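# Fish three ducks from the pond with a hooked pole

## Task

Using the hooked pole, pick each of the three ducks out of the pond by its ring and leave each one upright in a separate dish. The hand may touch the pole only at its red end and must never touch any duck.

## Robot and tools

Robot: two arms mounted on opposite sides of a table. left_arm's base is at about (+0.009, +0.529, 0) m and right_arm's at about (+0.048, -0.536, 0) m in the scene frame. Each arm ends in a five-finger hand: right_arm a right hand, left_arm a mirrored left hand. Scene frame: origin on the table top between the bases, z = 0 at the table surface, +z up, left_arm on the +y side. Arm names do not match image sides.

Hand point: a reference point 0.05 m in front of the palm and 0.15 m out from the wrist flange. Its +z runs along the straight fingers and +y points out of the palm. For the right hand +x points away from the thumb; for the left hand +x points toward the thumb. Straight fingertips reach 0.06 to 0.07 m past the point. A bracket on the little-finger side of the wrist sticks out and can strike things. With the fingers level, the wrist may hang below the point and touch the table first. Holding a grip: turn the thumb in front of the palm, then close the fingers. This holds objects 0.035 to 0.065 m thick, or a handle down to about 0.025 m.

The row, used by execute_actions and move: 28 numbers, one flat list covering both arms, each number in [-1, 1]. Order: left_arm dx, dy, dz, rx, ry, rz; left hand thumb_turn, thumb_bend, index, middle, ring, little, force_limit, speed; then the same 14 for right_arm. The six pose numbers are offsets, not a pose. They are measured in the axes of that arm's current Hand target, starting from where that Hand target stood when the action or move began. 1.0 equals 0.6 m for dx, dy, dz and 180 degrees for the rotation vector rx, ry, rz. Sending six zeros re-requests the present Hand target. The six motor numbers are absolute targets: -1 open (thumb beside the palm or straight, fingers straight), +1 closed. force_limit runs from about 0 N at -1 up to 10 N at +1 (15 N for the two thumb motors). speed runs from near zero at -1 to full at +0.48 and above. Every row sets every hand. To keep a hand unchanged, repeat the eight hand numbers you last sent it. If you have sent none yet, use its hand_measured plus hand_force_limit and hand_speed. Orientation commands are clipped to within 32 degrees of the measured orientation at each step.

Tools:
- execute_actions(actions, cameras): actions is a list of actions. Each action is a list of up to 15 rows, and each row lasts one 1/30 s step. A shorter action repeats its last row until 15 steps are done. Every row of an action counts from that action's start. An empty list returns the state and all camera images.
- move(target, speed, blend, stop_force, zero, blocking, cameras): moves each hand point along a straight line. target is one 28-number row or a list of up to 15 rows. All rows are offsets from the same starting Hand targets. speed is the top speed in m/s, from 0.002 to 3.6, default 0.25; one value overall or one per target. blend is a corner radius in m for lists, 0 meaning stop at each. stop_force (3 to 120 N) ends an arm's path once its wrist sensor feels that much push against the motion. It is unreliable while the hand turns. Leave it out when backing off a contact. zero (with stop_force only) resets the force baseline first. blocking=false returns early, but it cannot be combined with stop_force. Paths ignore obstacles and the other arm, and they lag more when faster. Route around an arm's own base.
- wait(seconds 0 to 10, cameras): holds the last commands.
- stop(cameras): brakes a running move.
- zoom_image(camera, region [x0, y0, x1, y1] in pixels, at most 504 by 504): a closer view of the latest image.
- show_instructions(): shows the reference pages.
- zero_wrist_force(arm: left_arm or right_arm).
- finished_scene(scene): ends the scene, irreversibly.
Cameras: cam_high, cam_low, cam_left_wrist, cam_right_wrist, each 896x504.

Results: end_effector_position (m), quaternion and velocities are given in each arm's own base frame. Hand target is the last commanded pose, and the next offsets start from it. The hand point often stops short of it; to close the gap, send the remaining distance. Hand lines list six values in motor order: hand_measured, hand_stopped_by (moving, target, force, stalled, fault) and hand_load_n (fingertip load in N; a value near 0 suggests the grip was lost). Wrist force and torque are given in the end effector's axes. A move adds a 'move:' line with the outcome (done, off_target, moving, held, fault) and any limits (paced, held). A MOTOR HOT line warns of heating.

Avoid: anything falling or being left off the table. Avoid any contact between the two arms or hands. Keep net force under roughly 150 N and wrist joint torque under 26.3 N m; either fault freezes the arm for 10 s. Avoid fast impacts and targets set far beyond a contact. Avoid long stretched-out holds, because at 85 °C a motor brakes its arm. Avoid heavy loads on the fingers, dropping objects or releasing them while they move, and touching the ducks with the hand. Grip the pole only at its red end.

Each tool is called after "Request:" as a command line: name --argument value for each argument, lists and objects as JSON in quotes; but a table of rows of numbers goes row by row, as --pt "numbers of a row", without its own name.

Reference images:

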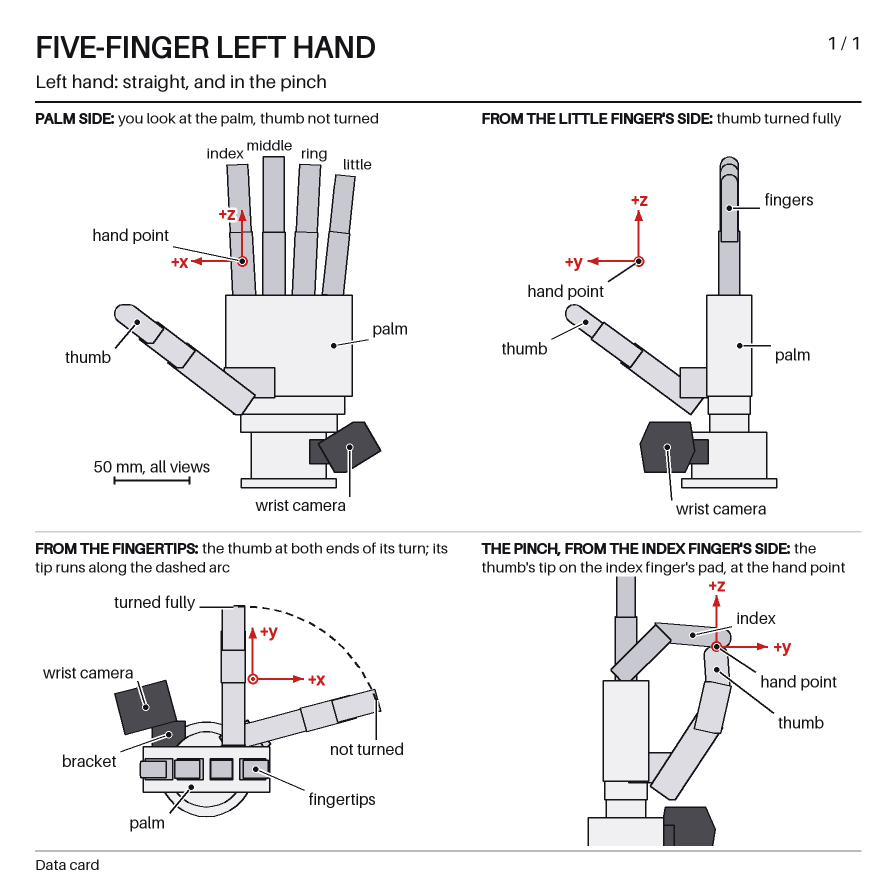

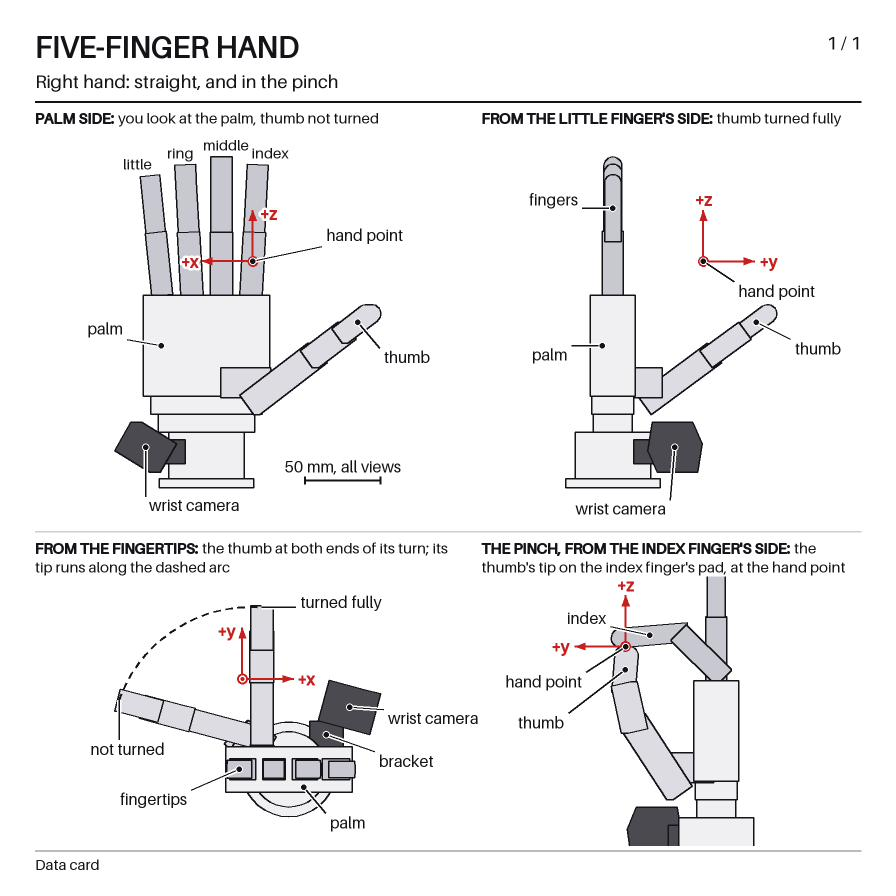

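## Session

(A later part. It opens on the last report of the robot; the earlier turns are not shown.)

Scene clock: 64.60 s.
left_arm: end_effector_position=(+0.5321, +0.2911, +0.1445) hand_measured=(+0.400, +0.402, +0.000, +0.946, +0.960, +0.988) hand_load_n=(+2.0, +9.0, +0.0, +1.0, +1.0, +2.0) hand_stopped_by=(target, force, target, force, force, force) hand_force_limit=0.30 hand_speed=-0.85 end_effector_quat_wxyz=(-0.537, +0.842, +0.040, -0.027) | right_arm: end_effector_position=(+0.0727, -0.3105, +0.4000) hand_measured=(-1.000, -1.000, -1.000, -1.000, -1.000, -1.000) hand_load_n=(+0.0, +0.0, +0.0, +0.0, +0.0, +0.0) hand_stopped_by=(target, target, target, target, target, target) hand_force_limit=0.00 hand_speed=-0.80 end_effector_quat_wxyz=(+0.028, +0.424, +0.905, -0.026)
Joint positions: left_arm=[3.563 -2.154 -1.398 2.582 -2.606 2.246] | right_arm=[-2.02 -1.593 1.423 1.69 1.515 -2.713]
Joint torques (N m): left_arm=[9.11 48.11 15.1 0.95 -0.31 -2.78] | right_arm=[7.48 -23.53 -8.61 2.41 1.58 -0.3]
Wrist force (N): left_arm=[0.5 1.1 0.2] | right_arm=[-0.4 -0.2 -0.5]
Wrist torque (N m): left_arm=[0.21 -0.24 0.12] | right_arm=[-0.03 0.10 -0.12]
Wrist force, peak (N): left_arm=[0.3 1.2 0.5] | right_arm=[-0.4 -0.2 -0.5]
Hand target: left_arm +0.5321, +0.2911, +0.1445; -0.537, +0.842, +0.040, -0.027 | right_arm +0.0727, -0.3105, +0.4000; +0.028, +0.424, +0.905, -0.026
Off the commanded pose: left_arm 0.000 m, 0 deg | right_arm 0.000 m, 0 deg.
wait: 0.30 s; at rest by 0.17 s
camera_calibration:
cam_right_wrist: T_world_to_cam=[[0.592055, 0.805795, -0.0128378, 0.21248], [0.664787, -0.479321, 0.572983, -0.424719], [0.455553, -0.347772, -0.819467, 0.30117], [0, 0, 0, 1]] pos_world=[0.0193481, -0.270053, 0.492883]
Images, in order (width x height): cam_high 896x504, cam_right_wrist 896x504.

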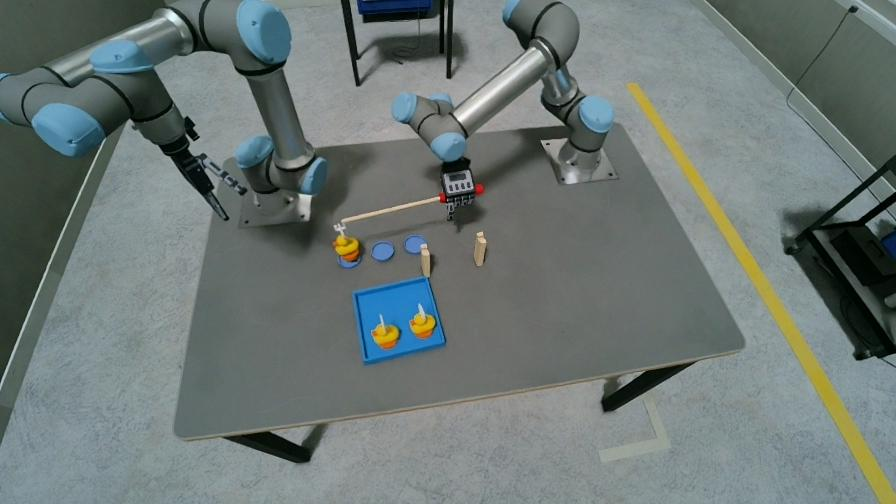

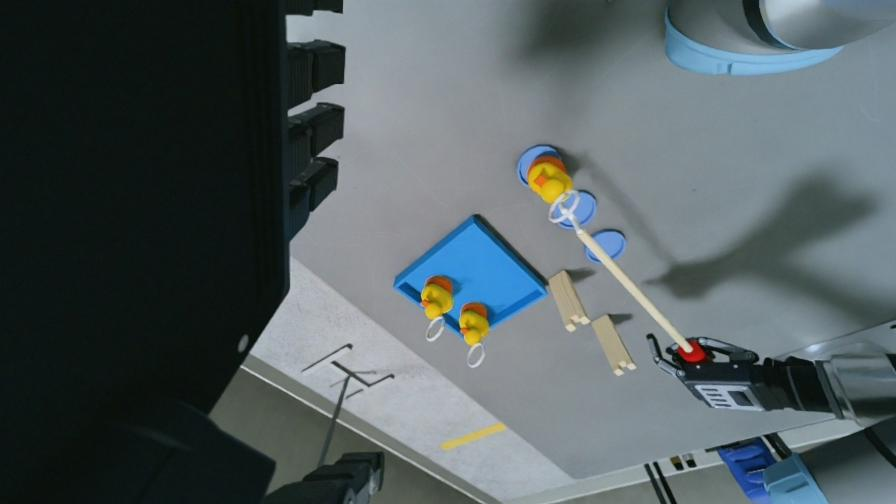

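Request:
move --target '[0.0095, 0.0149, 0.0095, 0, 0, 0, 0.4, 0.95, 0.0, 1, 1, 1, 0.3, -0.85, 0, 0, 0, 0, 0, 0, -1, -1, -1, -1, -1, -1, 0, -0.8]' --speed 0.015

Request:
wait --seconds 0.7 --cameras '["cam_high", "cam_right_wrist"]'

Request:
zoom_image --camera "cam_right_wrist" --region '[510, 135, 580, 195]'

Request:
zoom_image --camera "cam_high" --region '[325, 220, 375, 275]'

Request:
wait --seconds 0.3 --cameras '["cam_high", "cam_right_wrist"]'

Request:
zoom_image --camera "cam_right_wrist" --region '[510, 135, 580, 195]'

Request:
zoom_image --camera "cam_high" --region '[325, 220, 375, 275]'

Scene clock: 69.23 s.
left_arm: end_effector_position=(+0.5377, +0.2931, +0.1338) hand_measured=(+0.400, +0.402, +0.000, +0.946, +0.960, +0.988) hand_load_n=(+2.0, +9.0, +0.0, +1.0, +1.0, +2.0) hand_stopped_by=(target, force, target, force, force, force) hand_force_limit=0.30 hand_speed=-0.85 end_effector_quat_wxyz=(-0.537, +0.842, +0.040, -0.027) | right_arm: end_effector_position=(+0.0727, -0.3105, +0.4000) hand_measured=(-1.000, -1.000, -1.000, -1.000, -1.000, -1.000) hand_load_n=(+0.0, +0.0, +0.0, +0.0, +0.0, +0.0) hand_stopped_by=(target, target, target, target, target, target) hand_force_limit=0.00 hand_speed=-0.80 end_effector_quat_wxyz=(+0.028, +0.424, +0.905, -0.026)
Joint positions: left_arm=[3.562 -2.178 -1.389 2.595 -2.606 2.245] | right_arm=[-2.02 -1.593 1.423 1.69 1.515 -2.713]
Joint torques (N m): left_arm=[-8.53 48.31 17.17 -0.68 -2.66 -2.47] | right_arm=[7.1 -22.88 -8.89 2.07 1.58 -0.72]
Wrist force (N): left_arm=[0.5 1.3 0.4] | right_arm=[-0.3 -0.1 -0.1]
Wrist torque (N m): left_arm=[0.23 -0.24 0.29] | right_arm=[-0.04 0.07 -0.11]
Wrist force, peak (N): left_arm=[0.5 1.5 0.3] | right_arm=[-0.5 -0.1 -0.4]
Hand target: left_arm +0.5376, +0.2930, +0.1340; -0.537, +0.842, +0.040, -0.027 | right_arm +0.0727, -0.3105, +0.4000; +0.028, +0.424, +0.905, -0.026
Off the commanded pose: left_arm 0.000 m, 0 deg | right_arm 0.000 m, 0 deg.
move: done

Scene clock: 69.93 s.
left_arm: end_effector_position=(+0.5376, +0.2930, +0.1340) hand_measured=(+0.400, +0.402, +0.000, +0.946, +0.960, +0.988) hand_load_n=(+2.0, +9.0, +0.0, +0.5, +1.0, +2.0) hand_stopped_by=(target, force, target, force, force, force) hand_force_limit=0.30 hand_speed=-0.85 end_effector_quat_wxyz=(-0.537, +0.842, +0.040, -0.027) | right_arm: end_effector_position=(+0.0727, -0.3105, +0.4000) hand_measured=(-1.000, -1.000, -1.000, -1.000, -1.000, -1.000) hand_load_n=(+0.0, +0.0, +0.0, +0.0, +0.0, +0.0) hand_stopped_by=(target, target, target, target, target, target) hand_force_limit=0.00 hand_speed=-0.80 end_effector_quat_wxyz=(+0.028, +0.424, +0.905, -0.026)
Joint positions: left_arm=[3.562 -2.177 -1.389 2.595 -2.606 2.245] | right_arm=[-2.02 -1.593 1.423 1.69 1.515 -2.713]
Joint torques (N m): left_arm=[-6.62 49.49 11.33 -3.3 -2.24 -1.55] | right_arm=[7.27 -23.34 -8.55 2.1 1.57 -0.79]
Wrist force (N): left_arm=[0.4 1.1 0.2] | right_arm=[-0.4 -0.3 -0.2]
Wrist torque (N m): left_arm=[0.22 -0.22 0.30] | right_arm=[-0.06 0.09 -0.11]
Wrist force, peak (N): left_arm=[0.3 1.5 0.1] | right_arm=[-0.7 -0.2 -0.2]
Hand target: left_arm +0.5376, +0.2930, +0.1340; -0.537, +0.842, +0.040, -0.027 | right_arm +0.0727, -0.3105, +0.4000; +0.028, +0.424, +0.905, -0.026
Off the commanded pose: left_arm 0.000 m, 0 deg | right_arm 0.000 m, 0 deg.
wait: 0.70 s; at rest by 0.17 s
camera_calibration:
cam_right_wrist: T_world_to_cam=[[0.592055, 0.805795, -0.0128378, 0.21248], [0.664787, -0.479321, 0.572983, -0.424719], [0.455553, -0.347772, -0.819467, 0.30117], [0, 0, 0, 1]] pos_world=[0.0193481, -0.270053, 0.492883]
Images, in order (width x height): cam_high 896x504, cam_right_wrist 896x504.

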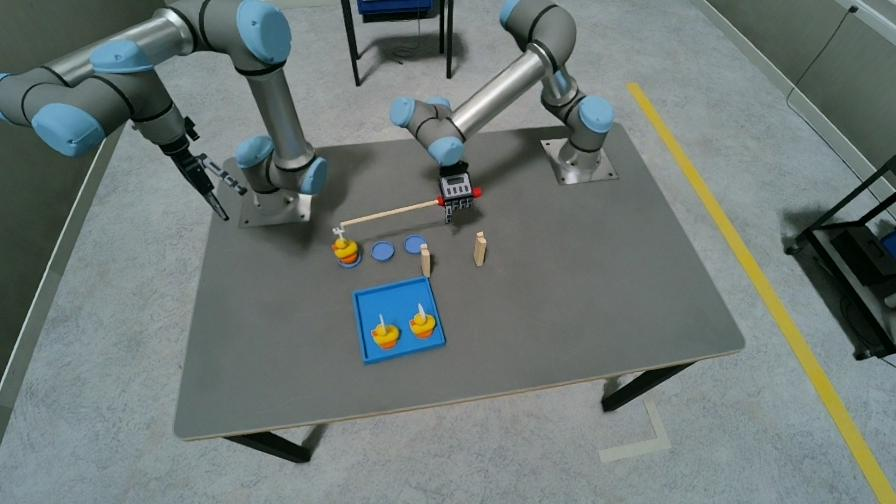

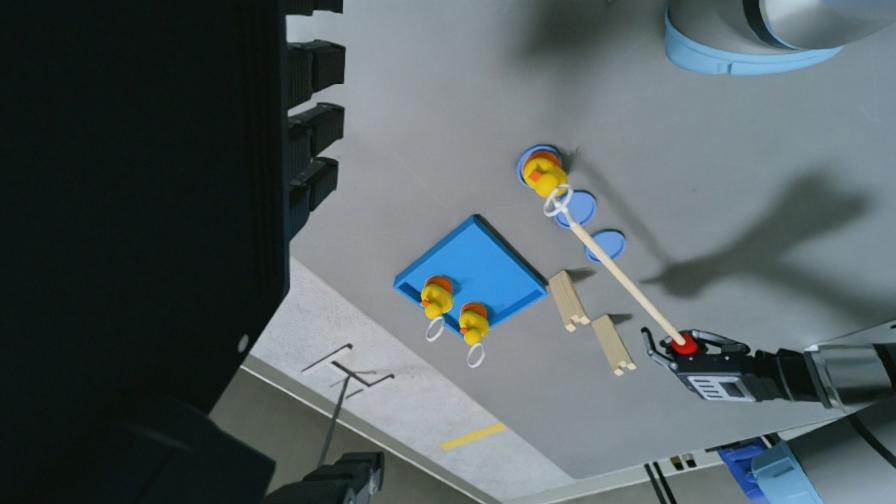

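Scaled by 7.200.

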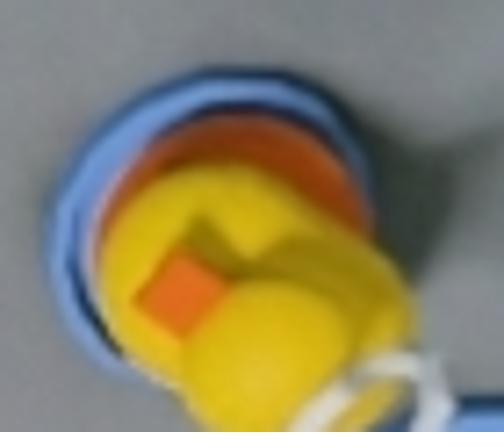

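Scaled by 9.164.

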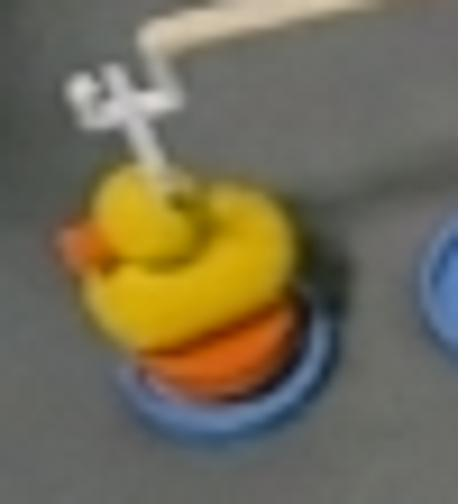

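Scene clock: 70.23 s.
left_arm: end_effector_position=(+0.5376, +0.2930, +0.1340) hand_measured=(+0.400, +0.402, +0.000, +0.946, +0.960, +0.988) hand_load_n=(+2.0, +9.0, +0.0, +0.5, +1.0, +2.0) hand_stopped_by=(target, force, target, force, force, force) hand_force_limit=0.30 hand_speed=-0.85 end_effector_quat_wxyz=(-0.537, +0.842, +0.040, -0.027) | right_arm: end_effector_position=(+0.0727, -0.3105, +0.4000) hand_measured=(-1.000, -1.000, -1.000, -1.000, -1.000, -1.000) hand_load_n=(+0.0, +0.0, +0.5, +0.0, +0.0, +0.0) hand_stopped_by=(target, target, target, target, target, target) hand_force_limit=0.00 hand_speed=-0.80 end_effector_quat_wxyz=(+0.028, +0.424, +0.905, -0.026)
Joint positions: left_arm=[3.562 -2.177 -1.389 2.595 -2.606 2.245] | right_arm=[-2.02 -1.593 1.423 1.69 1.515 -2.713]
Joint torques (N m): left_arm=[-5.77 49.23 11.57 -3.44 -1.97 -1.04] | right_arm=[7.36 -23.49 -9.24 2.08 1.57 -0.8]
Wrist force (N): left_arm=[0.4 1.2 0.3] | right_arm=[-0.4 0.0 -0.3]
Wrist torque (N m): left_arm=[0.23 -0.23 0.29] | right_arm=[-0.01 0.10 -0.11]
Wrist force, peak (N): left_arm=[0.4 1.3 0.4] | right_arm=[-0.4 -0.2 -0.5]
Hand target: left_arm +0.5376, +0.2930, +0.1340; -0.537, +0.842, +0.040, -0.027 | right_arm +0.0727, -0.3105, +0.4000; +0.028, +0.424, +0.905, -0.026
Off the commanded pose: left_arm 0.000 m, 0 deg | right_arm 0.000 m, 0 deg.
wait: 0.30 s; at rest by 0.17 s
camera_calibration:
cam_right_wrist: T_world_to_cam=[[0.592055, 0.805795, -0.0128378, 0.21248], [0.664787, -0.479321, 0.572983, -0.424719], [0.455553, -0.347772, -0.819467, 0.30117], [0, 0, 0, 1]] pos_world=[0.0193481, -0.270053, 0.492883]
Images, in order (width x height): cam_high 896x504, cam_right_wrist 896x504.

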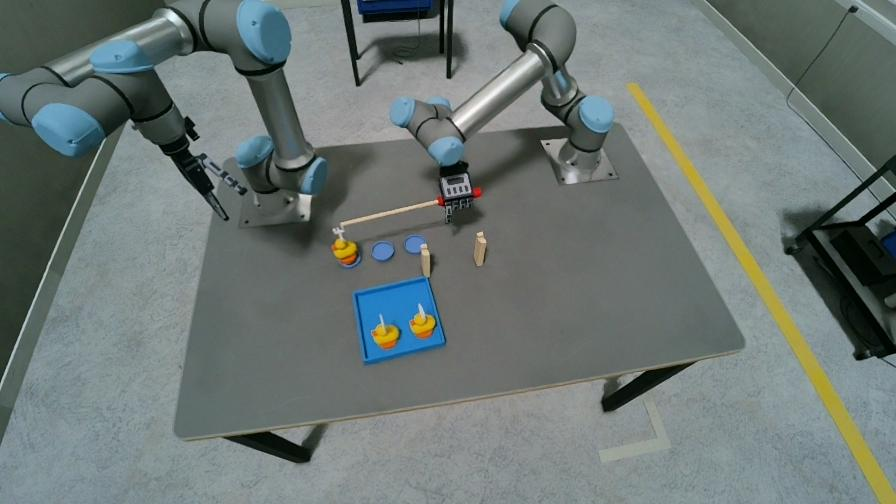

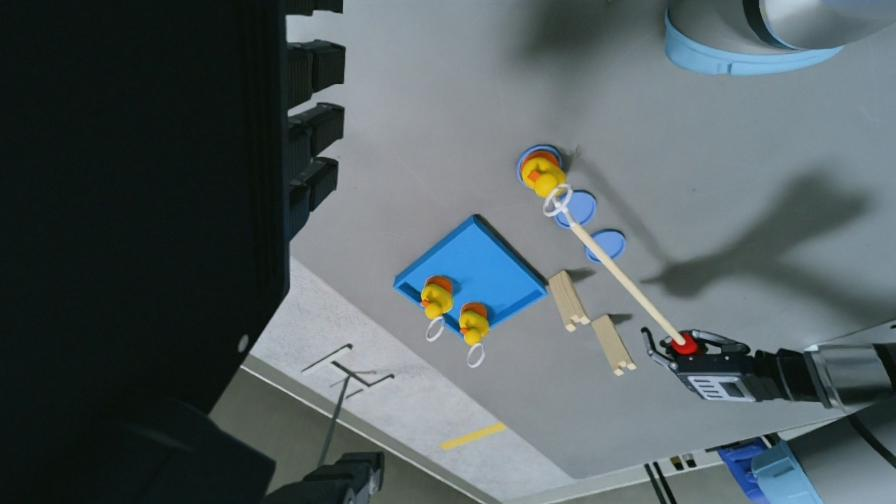

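Scaled by 7.200.

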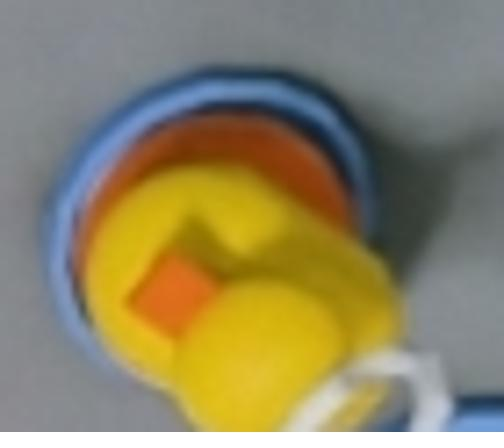

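Scaled by 9.164.

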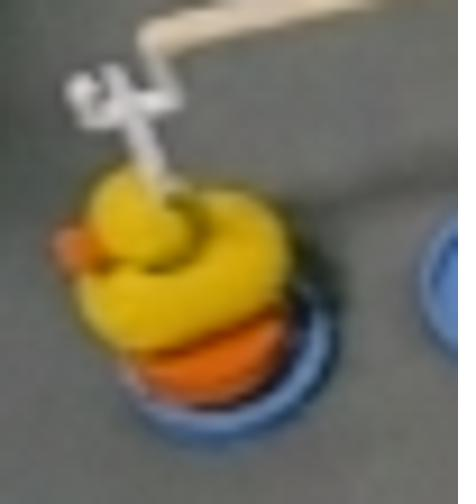

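Request:
move --target '[0.0002, 0.0197, 0.011, 0, 0, 0, 0.4, 0.95, 0.0, 1, 1, 1, 0.3, -0.85, 0, 0, 0, 0, 0, 0, -1, -1, -1, -1, -1, -1, 0, -0.8]' --speed 0.015 --cameras '["cam_high", "cam_right_wrist"]'

Request:
zoom_image --camera "cam_right_wrist" --region '[510, 135, 600, 215]'

Request:
zoom_image --camera "cam_high" --region '[325, 220, 375, 275]'

Scene clock: 71.80 s.
left_arm: end_effector_position=(+0.5376, +0.2941, +0.1203) hand_measured=(+0.400, +0.402, +0.000, +0.946, +0.960, +0.988) hand_load_n=(+2.0, +8.5, +0.0, +0.5, +1.0, +2.0) hand_stopped_by=(target, force, target, force, force, force) hand_force_limit=0.30 hand_speed=-0.85 end_effector_quat_wxyz=(-0.537, +0.842, +0.040, -0.027) | right_arm: end_effector_position=(+0.0727, -0.3105, +0.4000) hand_measured=(-1.000, -1.000, -1.000, -1.000, -1.000, -1.000) hand_load_n=(+0.0, +0.0, +0.0, +0.0, +0.0, +0.0) hand_stopped_by=(target, target, target, target, target, target) hand_force_limit=0.00 hand_speed=-0.80 end_effector_quat_wxyz=(+0.028, +0.424, +0.905, -0.026)
Joint positions: left_arm=[3.564 -2.191 -1.403 2.626 -2.605 2.248] | right_arm=[-2.02 -1.593 1.423 1.69 1.515 -2.713]
Joint torques (N m): left_arm=[8.13 45.56 18.46 -2.92 0.47 2.61] | right_arm=[7.08 -23.45 -8.85 2.07 1.54 -1.06]
Wrist force (N): left_arm=[0.4 0.9 0.0] | right_arm=[-0.2 -0.2 -0.3]
Wrist torque (N m): left_arm=[0.21 -0.23 0.10] | right_arm=[-0.04 0.06 -0.10]
Wrist force, peak (N): left_arm=[0.5 1.4 0.3] | right_arm=[-0.5 -0.3 -0.2]
Hand target: left_arm +0.5376, +0.2940, +0.1205; -0.537, +0.842, +0.040, -0.027 | right_arm +0.0727, -0.3105, +0.4000; +0.028, +0.424, +0.905, -0.026
Off the commanded pose: left_arm 0.000 m, 0 deg | right_arm 0.000 m, 0 deg.
move: done
camera_calibration:
cam_right_wrist: T_world_to_cam=[[0.592055, 0.805795, -0.0128378, 0.21248], [0.664787, -0.479321, 0.572983, -0.424719], [0.455553, -0.347772, -0.819467, 0.30117], [0, 0, 0, 1]] pos_world=[0.0193481, -0.270053, 0.492883]
Images, in order (width x height): cam_high 896x504, cam_right_wrist 896x504.

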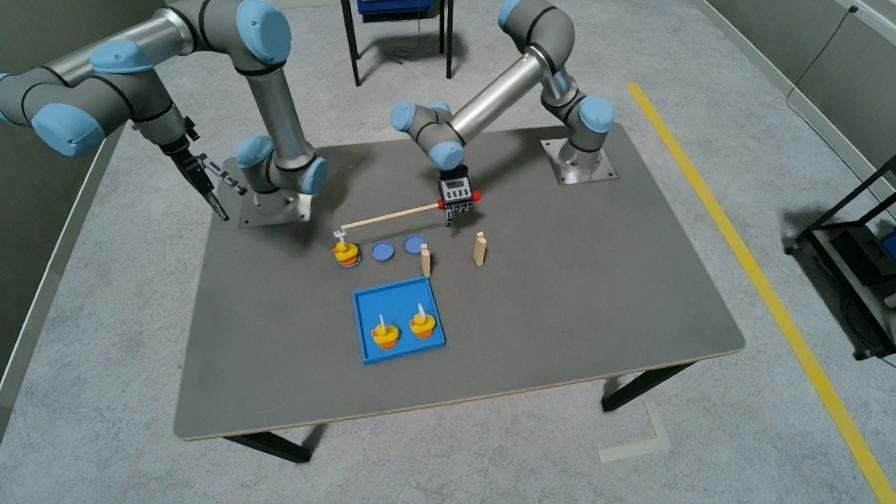

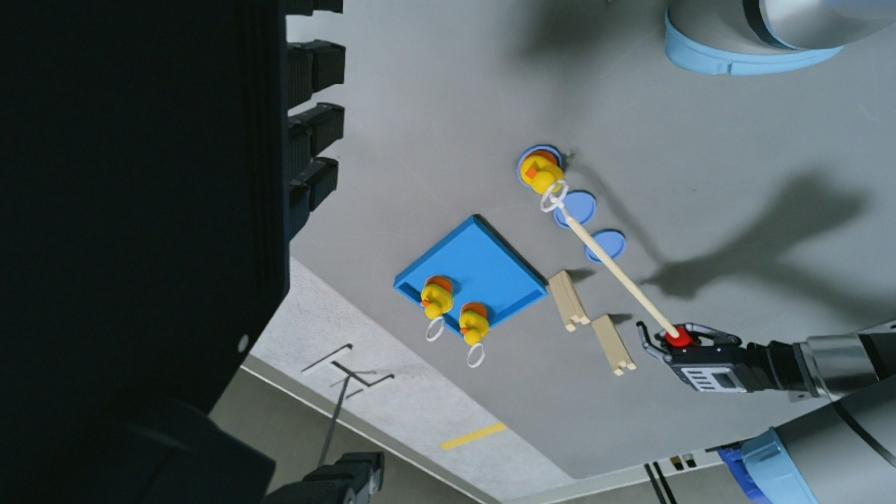

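Scaled by 5.600.

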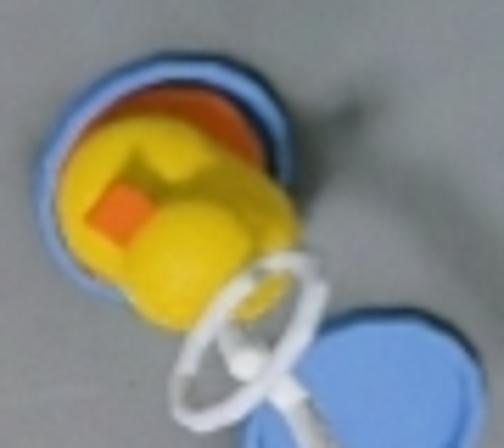

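Scaled by 9.164.

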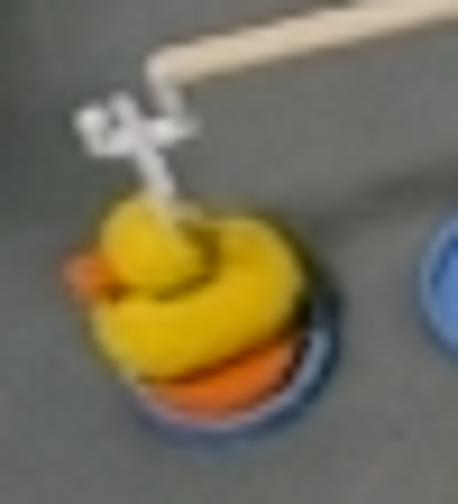

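Request:
move --target '[0, 0.0227, 0.0105, 0, 0, 0, 0.4, 0.95, 0.0, 1, 1, 1, 0.3, -0.85, 0, 0, 0, 0, 0, 0, -1, -1, -1, -1, -1, -1, 0, -0.8]' --speed 0.02 --cameras '["cam_high", "cam_right_wrist"]'

Request:
zoom_image --camera "cam_right_wrist" --region '[510, 135, 600, 215]'

Request:
zoom_image --camera "cam_high" --region '[325, 220, 375, 275]'

Scene clock: 73.13 s.
left_arm: end_effector_position=(+0.5376, +0.2940, +0.1053) hand_measured=(+0.400, +0.402, +0.000, +0.946, +0.960, +0.988) hand_load_n=(+2.5, +8.5, +0.0, +0.5, +1.0, +2.5) hand_stopped_by=(target, force, target, force, force, force) hand_force_limit=0.30 hand_speed=-0.85 end_effector_quat_wxyz=(-0.537, +0.842, +0.040, -0.027) | right_arm: end_effector_position=(+0.0727, -0.3105, +0.4000) hand_measured=(-1.000, -1.000, -1.000, -1.000, -1.000, -1.000) hand_load_n=(+0.0, -0.5, +0.0, +0.0, +0.0, +0.0) hand_stopped_by=(target, target, target, target, target, target) hand_force_limit=0.00 hand_speed=-0.80 end_effector_quat_wxyz=(+0.028, +0.424, +0.905, -0.026)
Joint positions: left_arm=[3.564 -2.207 -1.419 2.657 -2.605 2.248] | right_arm=[-2.02 -1.593 1.423 1.69 1.515 -2.713]
Joint torques (N m): left_arm=[-4.1 48.25 19.39 -3.34 -1.56 -2] | right_arm=[7.44 -22.71 -9.3 1.9 1.55 -1.09]
Wrist force (N): left_arm=[0.2 0.7 0.2] | right_arm=[-0.3 -0.3 -0.3]
Wrist torque (N m): left_arm=[0.22 -0.11 -0.06] | right_arm=[-0.06 0.08 -0.11]
Wrist force, peak (N): left_arm=[0.3 1.3 0.2] | right_arm=[-0.4 -0.4 -0.3]
Hand target: left_arm +0.5376, +0.2940, +0.1055; -0.537, +0.842, +0.040, -0.027 | right_arm +0.0727, -0.3105, +0.4000; +0.028, +0.424, +0.905, -0.026
Off the commanded pose: left_arm 0.000 m, 0 deg | right_arm 0.000 m, 0 deg.
move: done
camera_calibration:
cam_right_wrist: T_world_to_cam=[[0.592055, 0.805795, -0.0128378, 0.21248], [0.664787, -0.479321, 0.572983, -0.424719], [0.455553, -0.347772, -0.819467, 0.30117], [0, 0, 0, 1]] pos_world=[0.0193481, -0.270053, 0.492883]
Images, in order (width x height): cam_high 896x504, cam_right_wrist 896x504.

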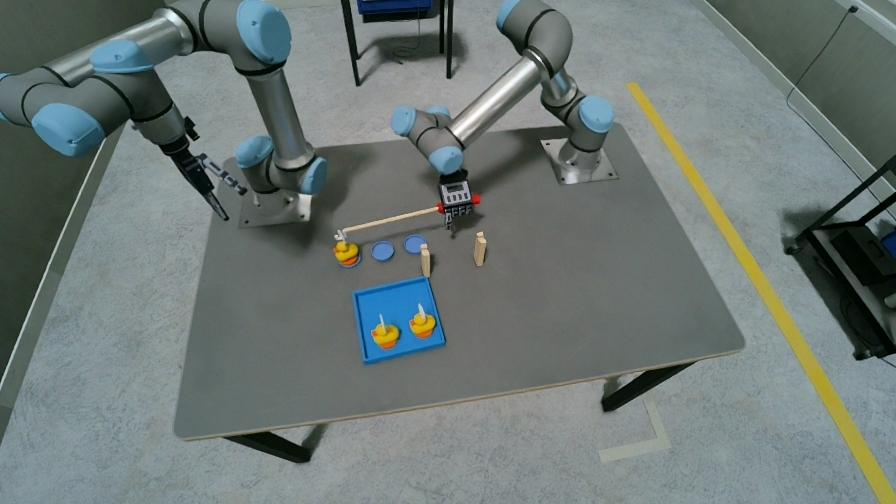

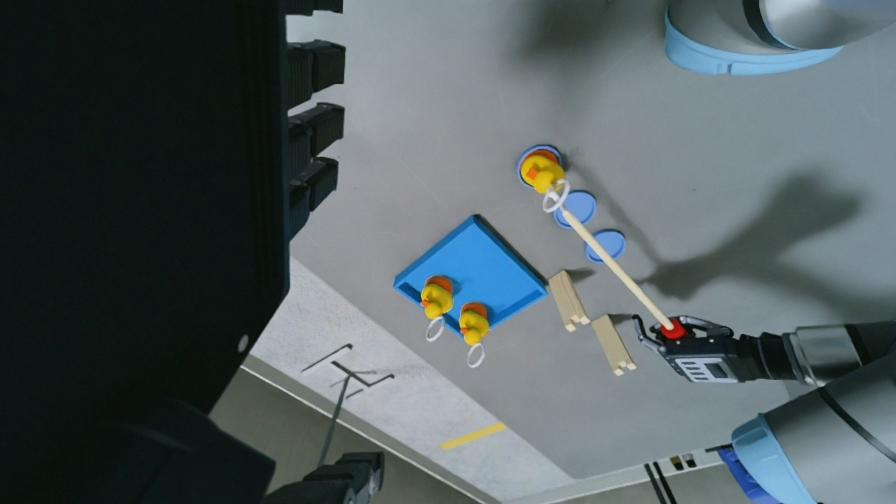

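Scaled by 5.600.

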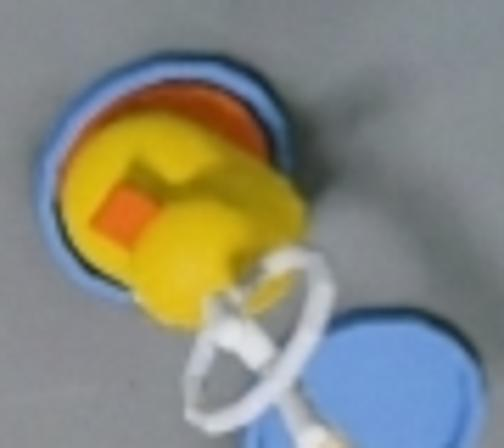

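Scaled by 9.164.

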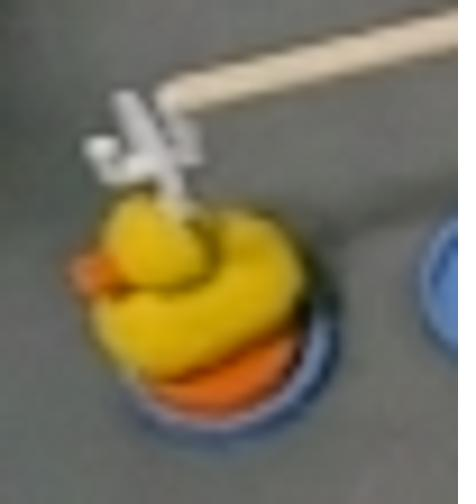

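Request:
move --pt "-0.0067 0.0046 0.0019 0 0 0 0.4 0.95 0.0 1 1 1 0.3 -0.85 0 0 0 0 0 0 -1 -1 -1 -1 -1 -1 0 -0.8" --pt "-0.0835 0.0056 -0.0002 0 0 0 0.4 0.95 0.0 1 1 1 0.3 -0.85 0 0 0 0 0 0 -1 -1 -1 -1 -1 -1 0 -0.8" --speed 0.035 --blend '[0.002, 0]' --cameras '["cam_high", "cam_right_wrist"]'

Request:
zoom_image --camera "cam_right_wrist" --region '[510, 135, 600, 215]'

Request:
zoom_image --camera "cam_high" --region '[325, 220, 375, 275]'

Scene clock: 75.67 s.
left_arm: end_effector_position=(+0.4878, +0.2878, +0.1026) hand_measured=(+0.400, +0.402, +0.000, +0.946, +0.960, +0.988) hand_load_n=(+2.5, +8.5, +0.0, +0.5, +1.0, +2.5) hand_stopped_by=(target, force, target, force, force, force) hand_force_limit=0.30 hand_speed=-0.85 end_effector_quat_wxyz=(-0.537, +0.842, +0.040, -0.027) end_effector_velocity=(+0.000, +0.000, -0.001) end_effector_angular_velocity=(-0.002, +0.005, +0.000) | right_arm: end_effector_position=(+0.0727, -0.3105, +0.4000) hand_measured=(-1.000, -1.000, -1.000, -1.000, -1.000, -1.000) hand_load_n=(+0.0, +0.0, +0.0, +0.0, +0.0, +0.0) hand_stopped_by=(target, target, target, target, target, target) hand_force_limit=0.00 hand_speed=-0.80 end_effector_quat_wxyz=(+0.028, +0.424, +0.905, -0.026)
Joint positions: left_arm=[3.595 -2.095 -1.605 2.774 -2.587 2.297] | right_arm=[-2.02 -1.593 1.423 1.69 1.515 -2.713]
Joint velocities: left_arm=[0 -0.003 0.002 -0.006 0 0] | right_arm=[within noise]
Joint torques (N m): left_arm=[-6.94 26.25 22.31 -3.32 -1.11 -1.27] | right_arm=[7.42 -23.18 -9.36 1.89 1.56 -1.29]
Wrist force (N): left_arm=[0.5 0.4 0.0] | right_arm=[-0.4 -0.2 -0.5]
Wrist torque (N m): left_arm=[0.21 -0.15 -0.05] | right_arm=[-0.02 0.10 -0.11]
Wrist force, peak (N): left_arm=[0.8 0.5 -0.2] | right_arm=[-0.5 -0.3 -0.4]
Hand target: left_arm +0.4879, +0.2877, +0.1026; -0.537, +0.842, +0.040, -0.027 | right_arm +0.0727, -0.3105, +0.4000; +0.028, +0.424, +0.905, -0.026
Off the commanded pose: left_arm 0.000 m, 0 deg | right_arm 0.000 m, 0 deg.
move: done
camera_calibration:
cam_right_wrist: T_world_to_cam=[[0.592055, 0.805795, -0.0128378, 0.21248], [0.664787, -0.479321, 0.572983, -0.424719], [0.455553, -0.347772, -0.819467, 0.30117], [0, 0, 0, 1]] pos_world=[0.0193481, -0.270053, 0.492883]
Images, in order (width x height): cam_high 896x504, cam_right_wrist 896x504.

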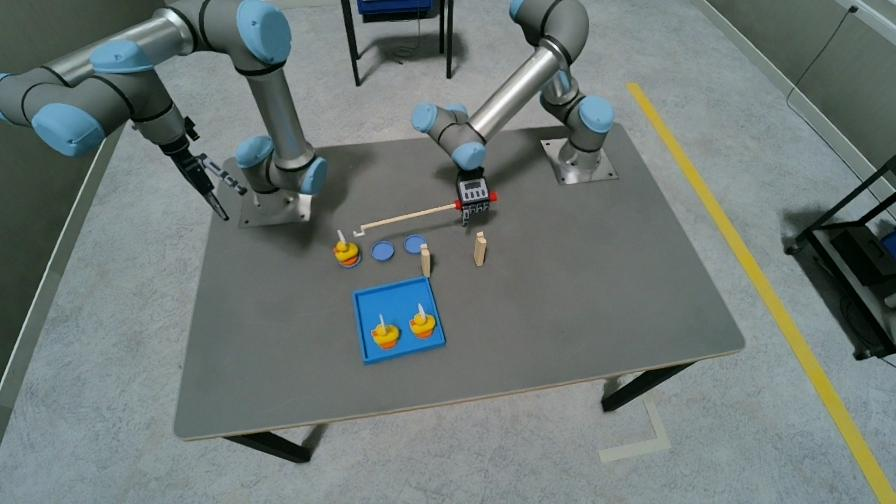

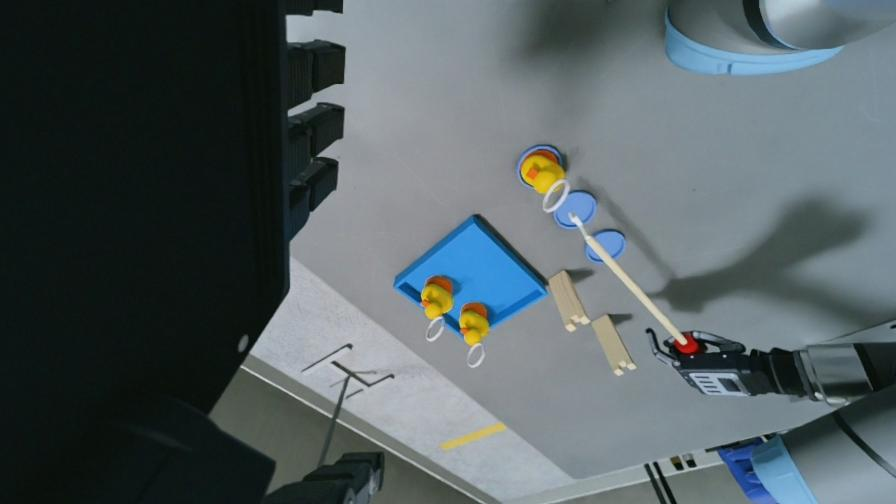

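Scaled by 5.600.

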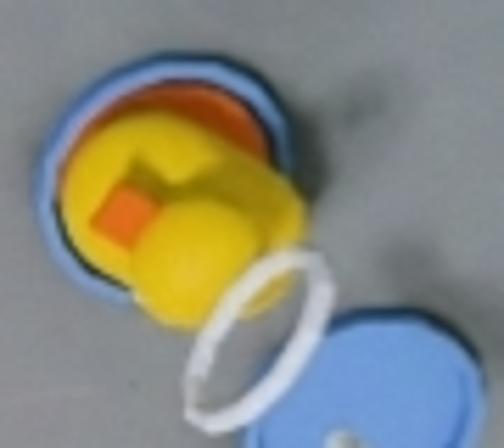

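Scaled by 9.164.

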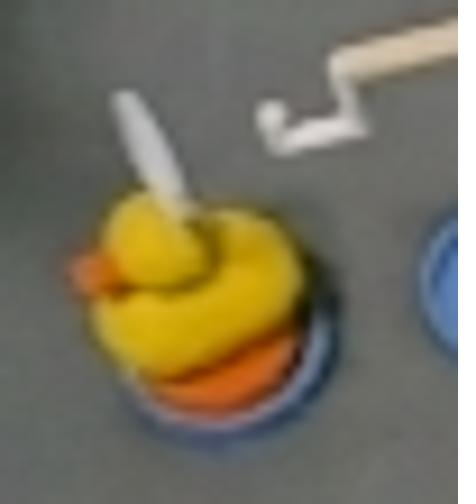

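Request:
move --pt "0 -0.2116 -0.0983 0 0 0 0.4 0.95 0.0 1 1 1 0.3 -0.85 0 0 0 0 0 0 -1 -1 -1 -1 -1 -1 0 -0.8" --pt "-0.2919 -0.4043 0.3165 0 0 0 0.4 0.95 0.0 1 1 1 0.3 -0.85 0 0 0 0 0 0 -1 -1 -1 -1 -1 -1 0 -0.8" --pt "-0.2919 -0.1972 0.4127 0 0 0 0.4 0.95 0.0 1 1 1 0.3 -0.85 0 0 0 0 0 0 -1 -1 -1 -1 -1 -1 0 -0.8" --speed '[0.2, 0.3, 0.15]' --blend '[0.05, 0.05, 0]' --cameras '["cam_high", "cam_right_wrist"]'

Request:
zoom_image --camera "cam_high" --region '[370, 270, 460, 350]'

Request:
zoom_image --camera "cam_right_wrist" --region '[420, 300, 540, 420]'

Scene clock: 79.67 s.
left_arm: end_effector_position=(+0.2871, +0.5440, +0.1061) hand_measured=(+0.400, +0.402, +0.000, +0.946, +0.960, +0.988) hand_load_n=(+2.5, +8.5, +0.0, +0.5, +1.0, +2.5) hand_stopped_by=(target, force, target, force, force, force) hand_force_limit=0.30 hand_speed=-0.85 end_effector_quat_wxyz=(-0.537, +0.842, +0.040, -0.027) | right_arm: end_effector_position=(+0.0727, -0.3105, +0.4000) hand_measured=(-1.000, -1.000, -1.000, -1.000, -1.000, -1.000) hand_load_n=(+0.0, +0.0, +0.0, +0.0, +0.0, +0.0) hand_stopped_by=(target, target, target, target, target, target) hand_force_limit=0.00 hand_speed=-0.80 end_effector_quat_wxyz=(+0.028, +0.424, +0.905, -0.026)
Joint positions: left_arm=[4.34 -1.89 -1.821 3.231 -1.994 2.933] | right_arm=[-2.02 -1.593 1.423 1.69 1.515 -2.713]
Joint torques (N m): left_arm=[9.07 27.15 15.03 2.11 1.22 2.73] | right_arm=[6.61 -22.84 -8.97 1.64 1.49 -1.63]
Wrist force (N): left_arm=[0.3 0.3 0.0] | right_arm=[-0.3 -0.1 -0.4]
Wrist torque (N m): left_arm=[0.17 -0.12 -0.01] | right_arm=[-0.02 0.08 -0.10]
Wrist force, peak (N): left_arm=[0.2 2.9 0.8] | right_arm=[-0.6 -0.1 -0.4]
Hand target: left_arm +0.2872, +0.5440, +0.1061; -0.537, +0.842, +0.040, -0.027 | right_arm +0.0727, -0.3105, +0.4000; +0.028, +0.424, +0.905, -0.026
Off the commanded pose: left_arm 0.000 m, 0 deg | right_arm 0.000 m, 0 deg.
move: done
camera_calibration:
cam_right_wrist: T_world_to_cam=[[0.592055, 0.805795, -0.0128378, 0.21248], [0.664787, -0.479321, 0.572983, -0.424719], [0.455553, -0.347772, -0.819467, 0.30117], [0, 0, 0, 1]] pos_world=[0.0193481, -0.270053, 0.492883]
Images, in order (width x height): cam_high 896x504, cam_right_wrist 896x504.

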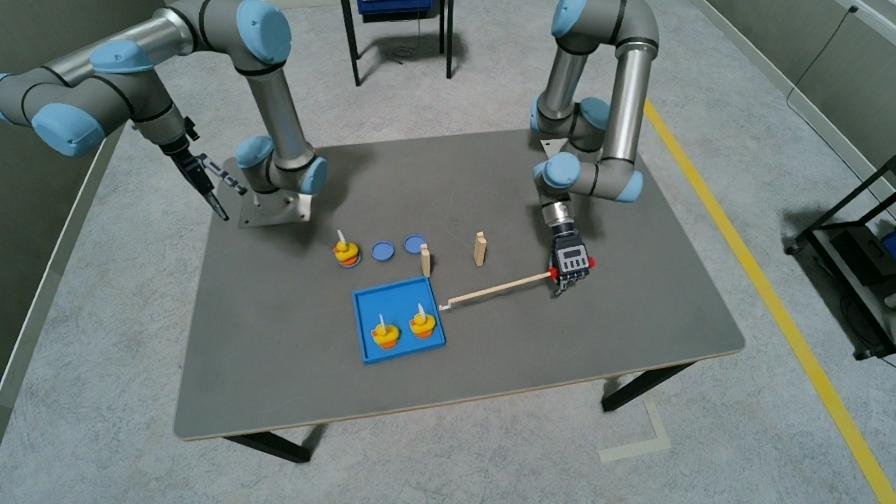

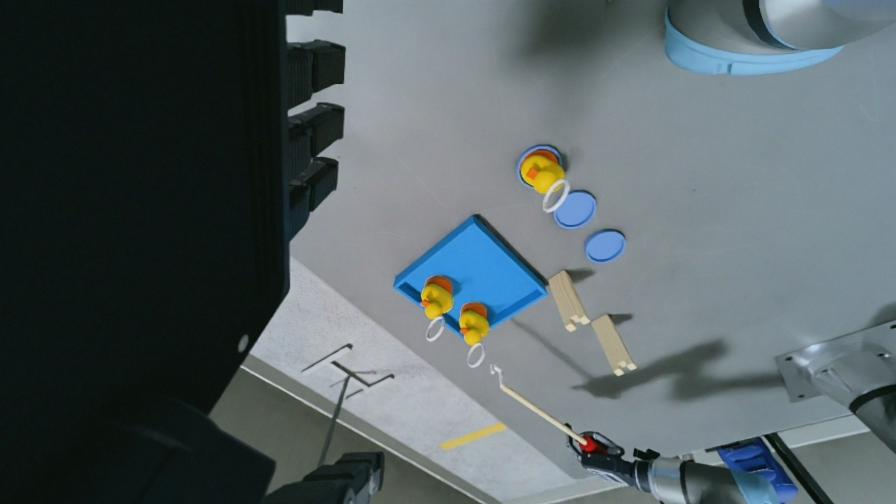

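Scaled by 5.600.

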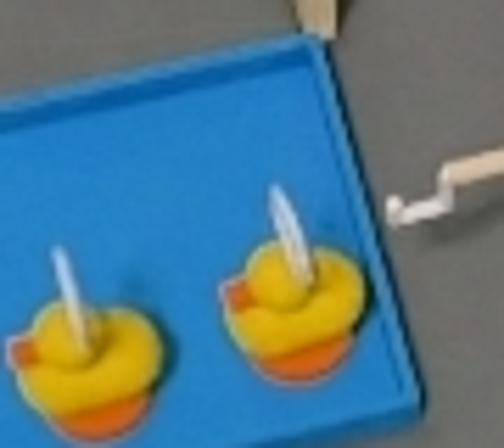

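Scaled by 4.200.

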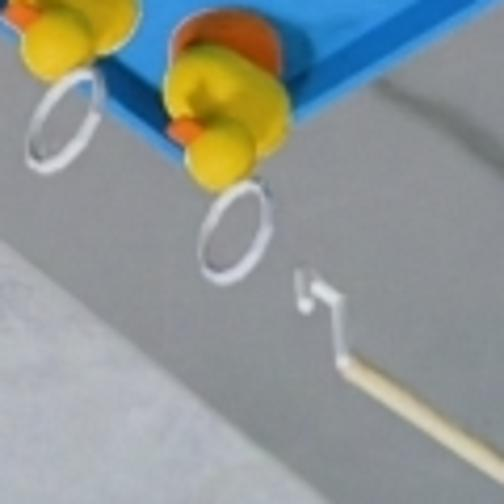

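Request:
move --pt "0.065 0.0001 0.0011 0 0 0 0.4 0.95 0.0 1 1 1 0.3 -0.85 0 0 0 0 0 0 -1 -1 -1 -1 -1 -1 0 -0.8" --pt "0.0973 0.0002 0.0016 0 0 0 0.4 0.95 0.0 1 1 1 0.3 -0.85 0 0 0 0 0 0 -1 -1 -1 -1 -1 -1 0 -0.8" --speed '[0.08, 0.04]' --blend '[0.005, 0]' --cameras '["cam_high", "cam_right_wrist"]'

Request:
zoom_image --camera "cam_high" --region '[380, 280, 460, 350]'

Request:
zoom_image --camera "cam_right_wrist" --region '[430, 310, 510, 390]'

Scene clock: 81.70 s.
left_arm: end_effector_position=(+0.3452, +0.5503, +0.1053) hand_measured=(+0.400, +0.402, +0.000, +0.946, +0.960, +0.988) hand_load_n=(+2.5, +8.5, +0.0, +0.5, +1.0, +2.5) hand_stopped_by=(target, force, target, force, force, force) hand_force_limit=0.30 hand_speed=-0.85 end_effector_quat_wxyz=(-0.537, +0.842, +0.040, -0.027) | right_arm: end_effector_position=(+0.0727, -0.3105, +0.4000) hand_measured=(-1.000, -1.000, -1.000, -1.000, -1.000, -1.000) hand_load_n=(+0.0, +0.0, +0.0, +0.0, +0.0, +0.0) hand_stopped_by=(target, target, target, target, target, target) hand_force_limit=0.00 hand_speed=-0.80 end_effector_quat_wxyz=(+0.028, +0.424, +0.905, -0.026)
Joint positions: left_arm=[4.226 -1.99 -1.682 3.164 -2.095 2.872] | right_arm=[-2.02 -1.593 1.423 1.69 1.515 -2.713]
Joint torques (N m): left_arm=[8.26 42 11.35 2.39 1.44 2.92] | right_arm=[7.1 -22.7 -9.04 1.48 1.52 -1.74]
Wrist force (N): left_arm=[0.2 0.1 0.0] | right_arm=[-0.3 -0.3 -0.2]
Wrist torque (N m): left_arm=[0.15 -0.12 0.11] | right_arm=[-0.06 0.08 -0.11]
Wrist force, peak (N): left_arm=[-0.8 0.3 0.4] | right_arm=[-0.5 -0.3 -0.3]
Hand target: left_arm +0.3452, +0.5504, +0.1054; -0.537, +0.842, +0.040, -0.027 | right_arm +0.0727, -0.3105, +0.4000; +0.028, +0.424, +0.905, -0.026
Off the commanded pose: left_arm 0.000 m, 0 deg | right_arm 0.000 m, 0 deg.
move: done
camera_calibration:
cam_right_wrist: T_world_to_cam=[[0.592055, 0.805795, -0.0128378, 0.21248], [0.664787, -0.479321, 0.572983, -0.424719], [0.455553, -0.347772, -0.819467, 0.30117], [0, 0, 0, 1]] pos_world=[0.0193481, -0.270053, 0.492883]
Images, in order (width x height): cam_high 896x504, cam_right_wrist 896x504.

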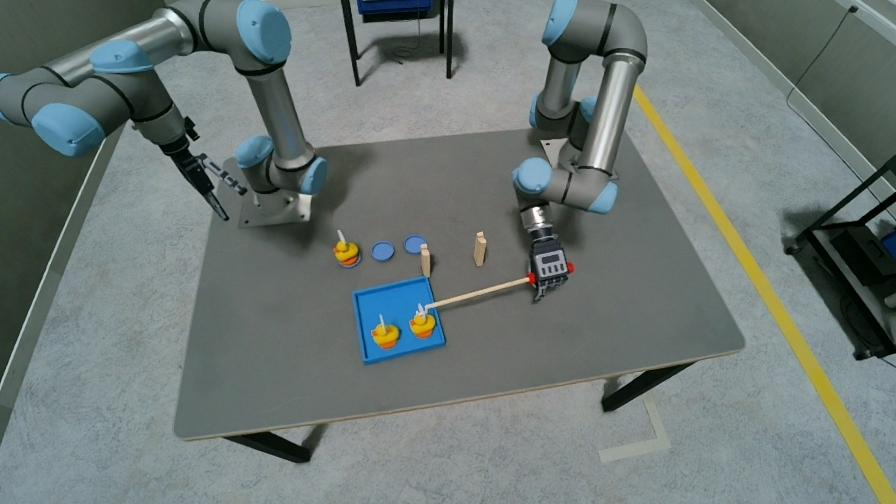

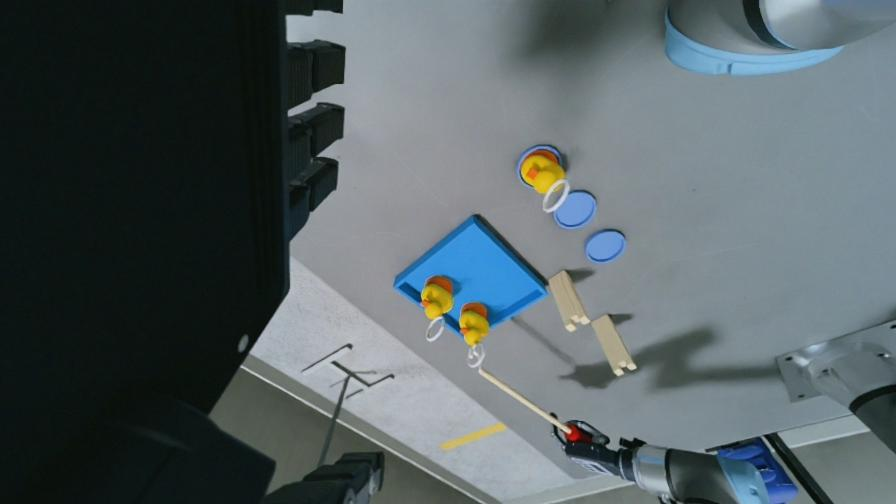

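Scaled by 6.300.

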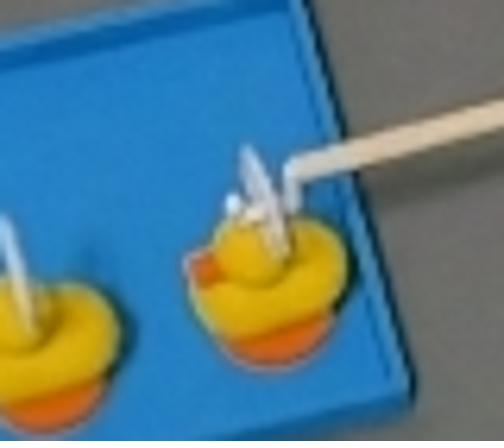

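Scaled by 6.300.

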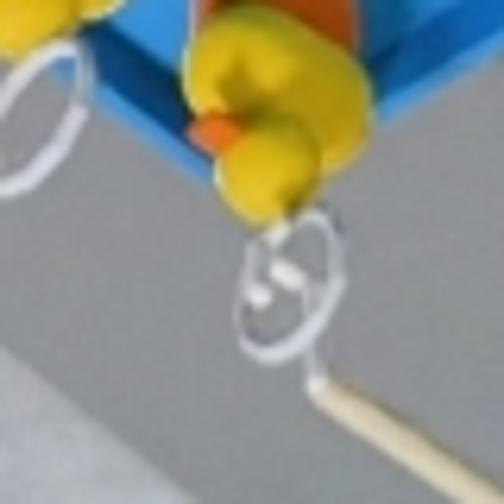

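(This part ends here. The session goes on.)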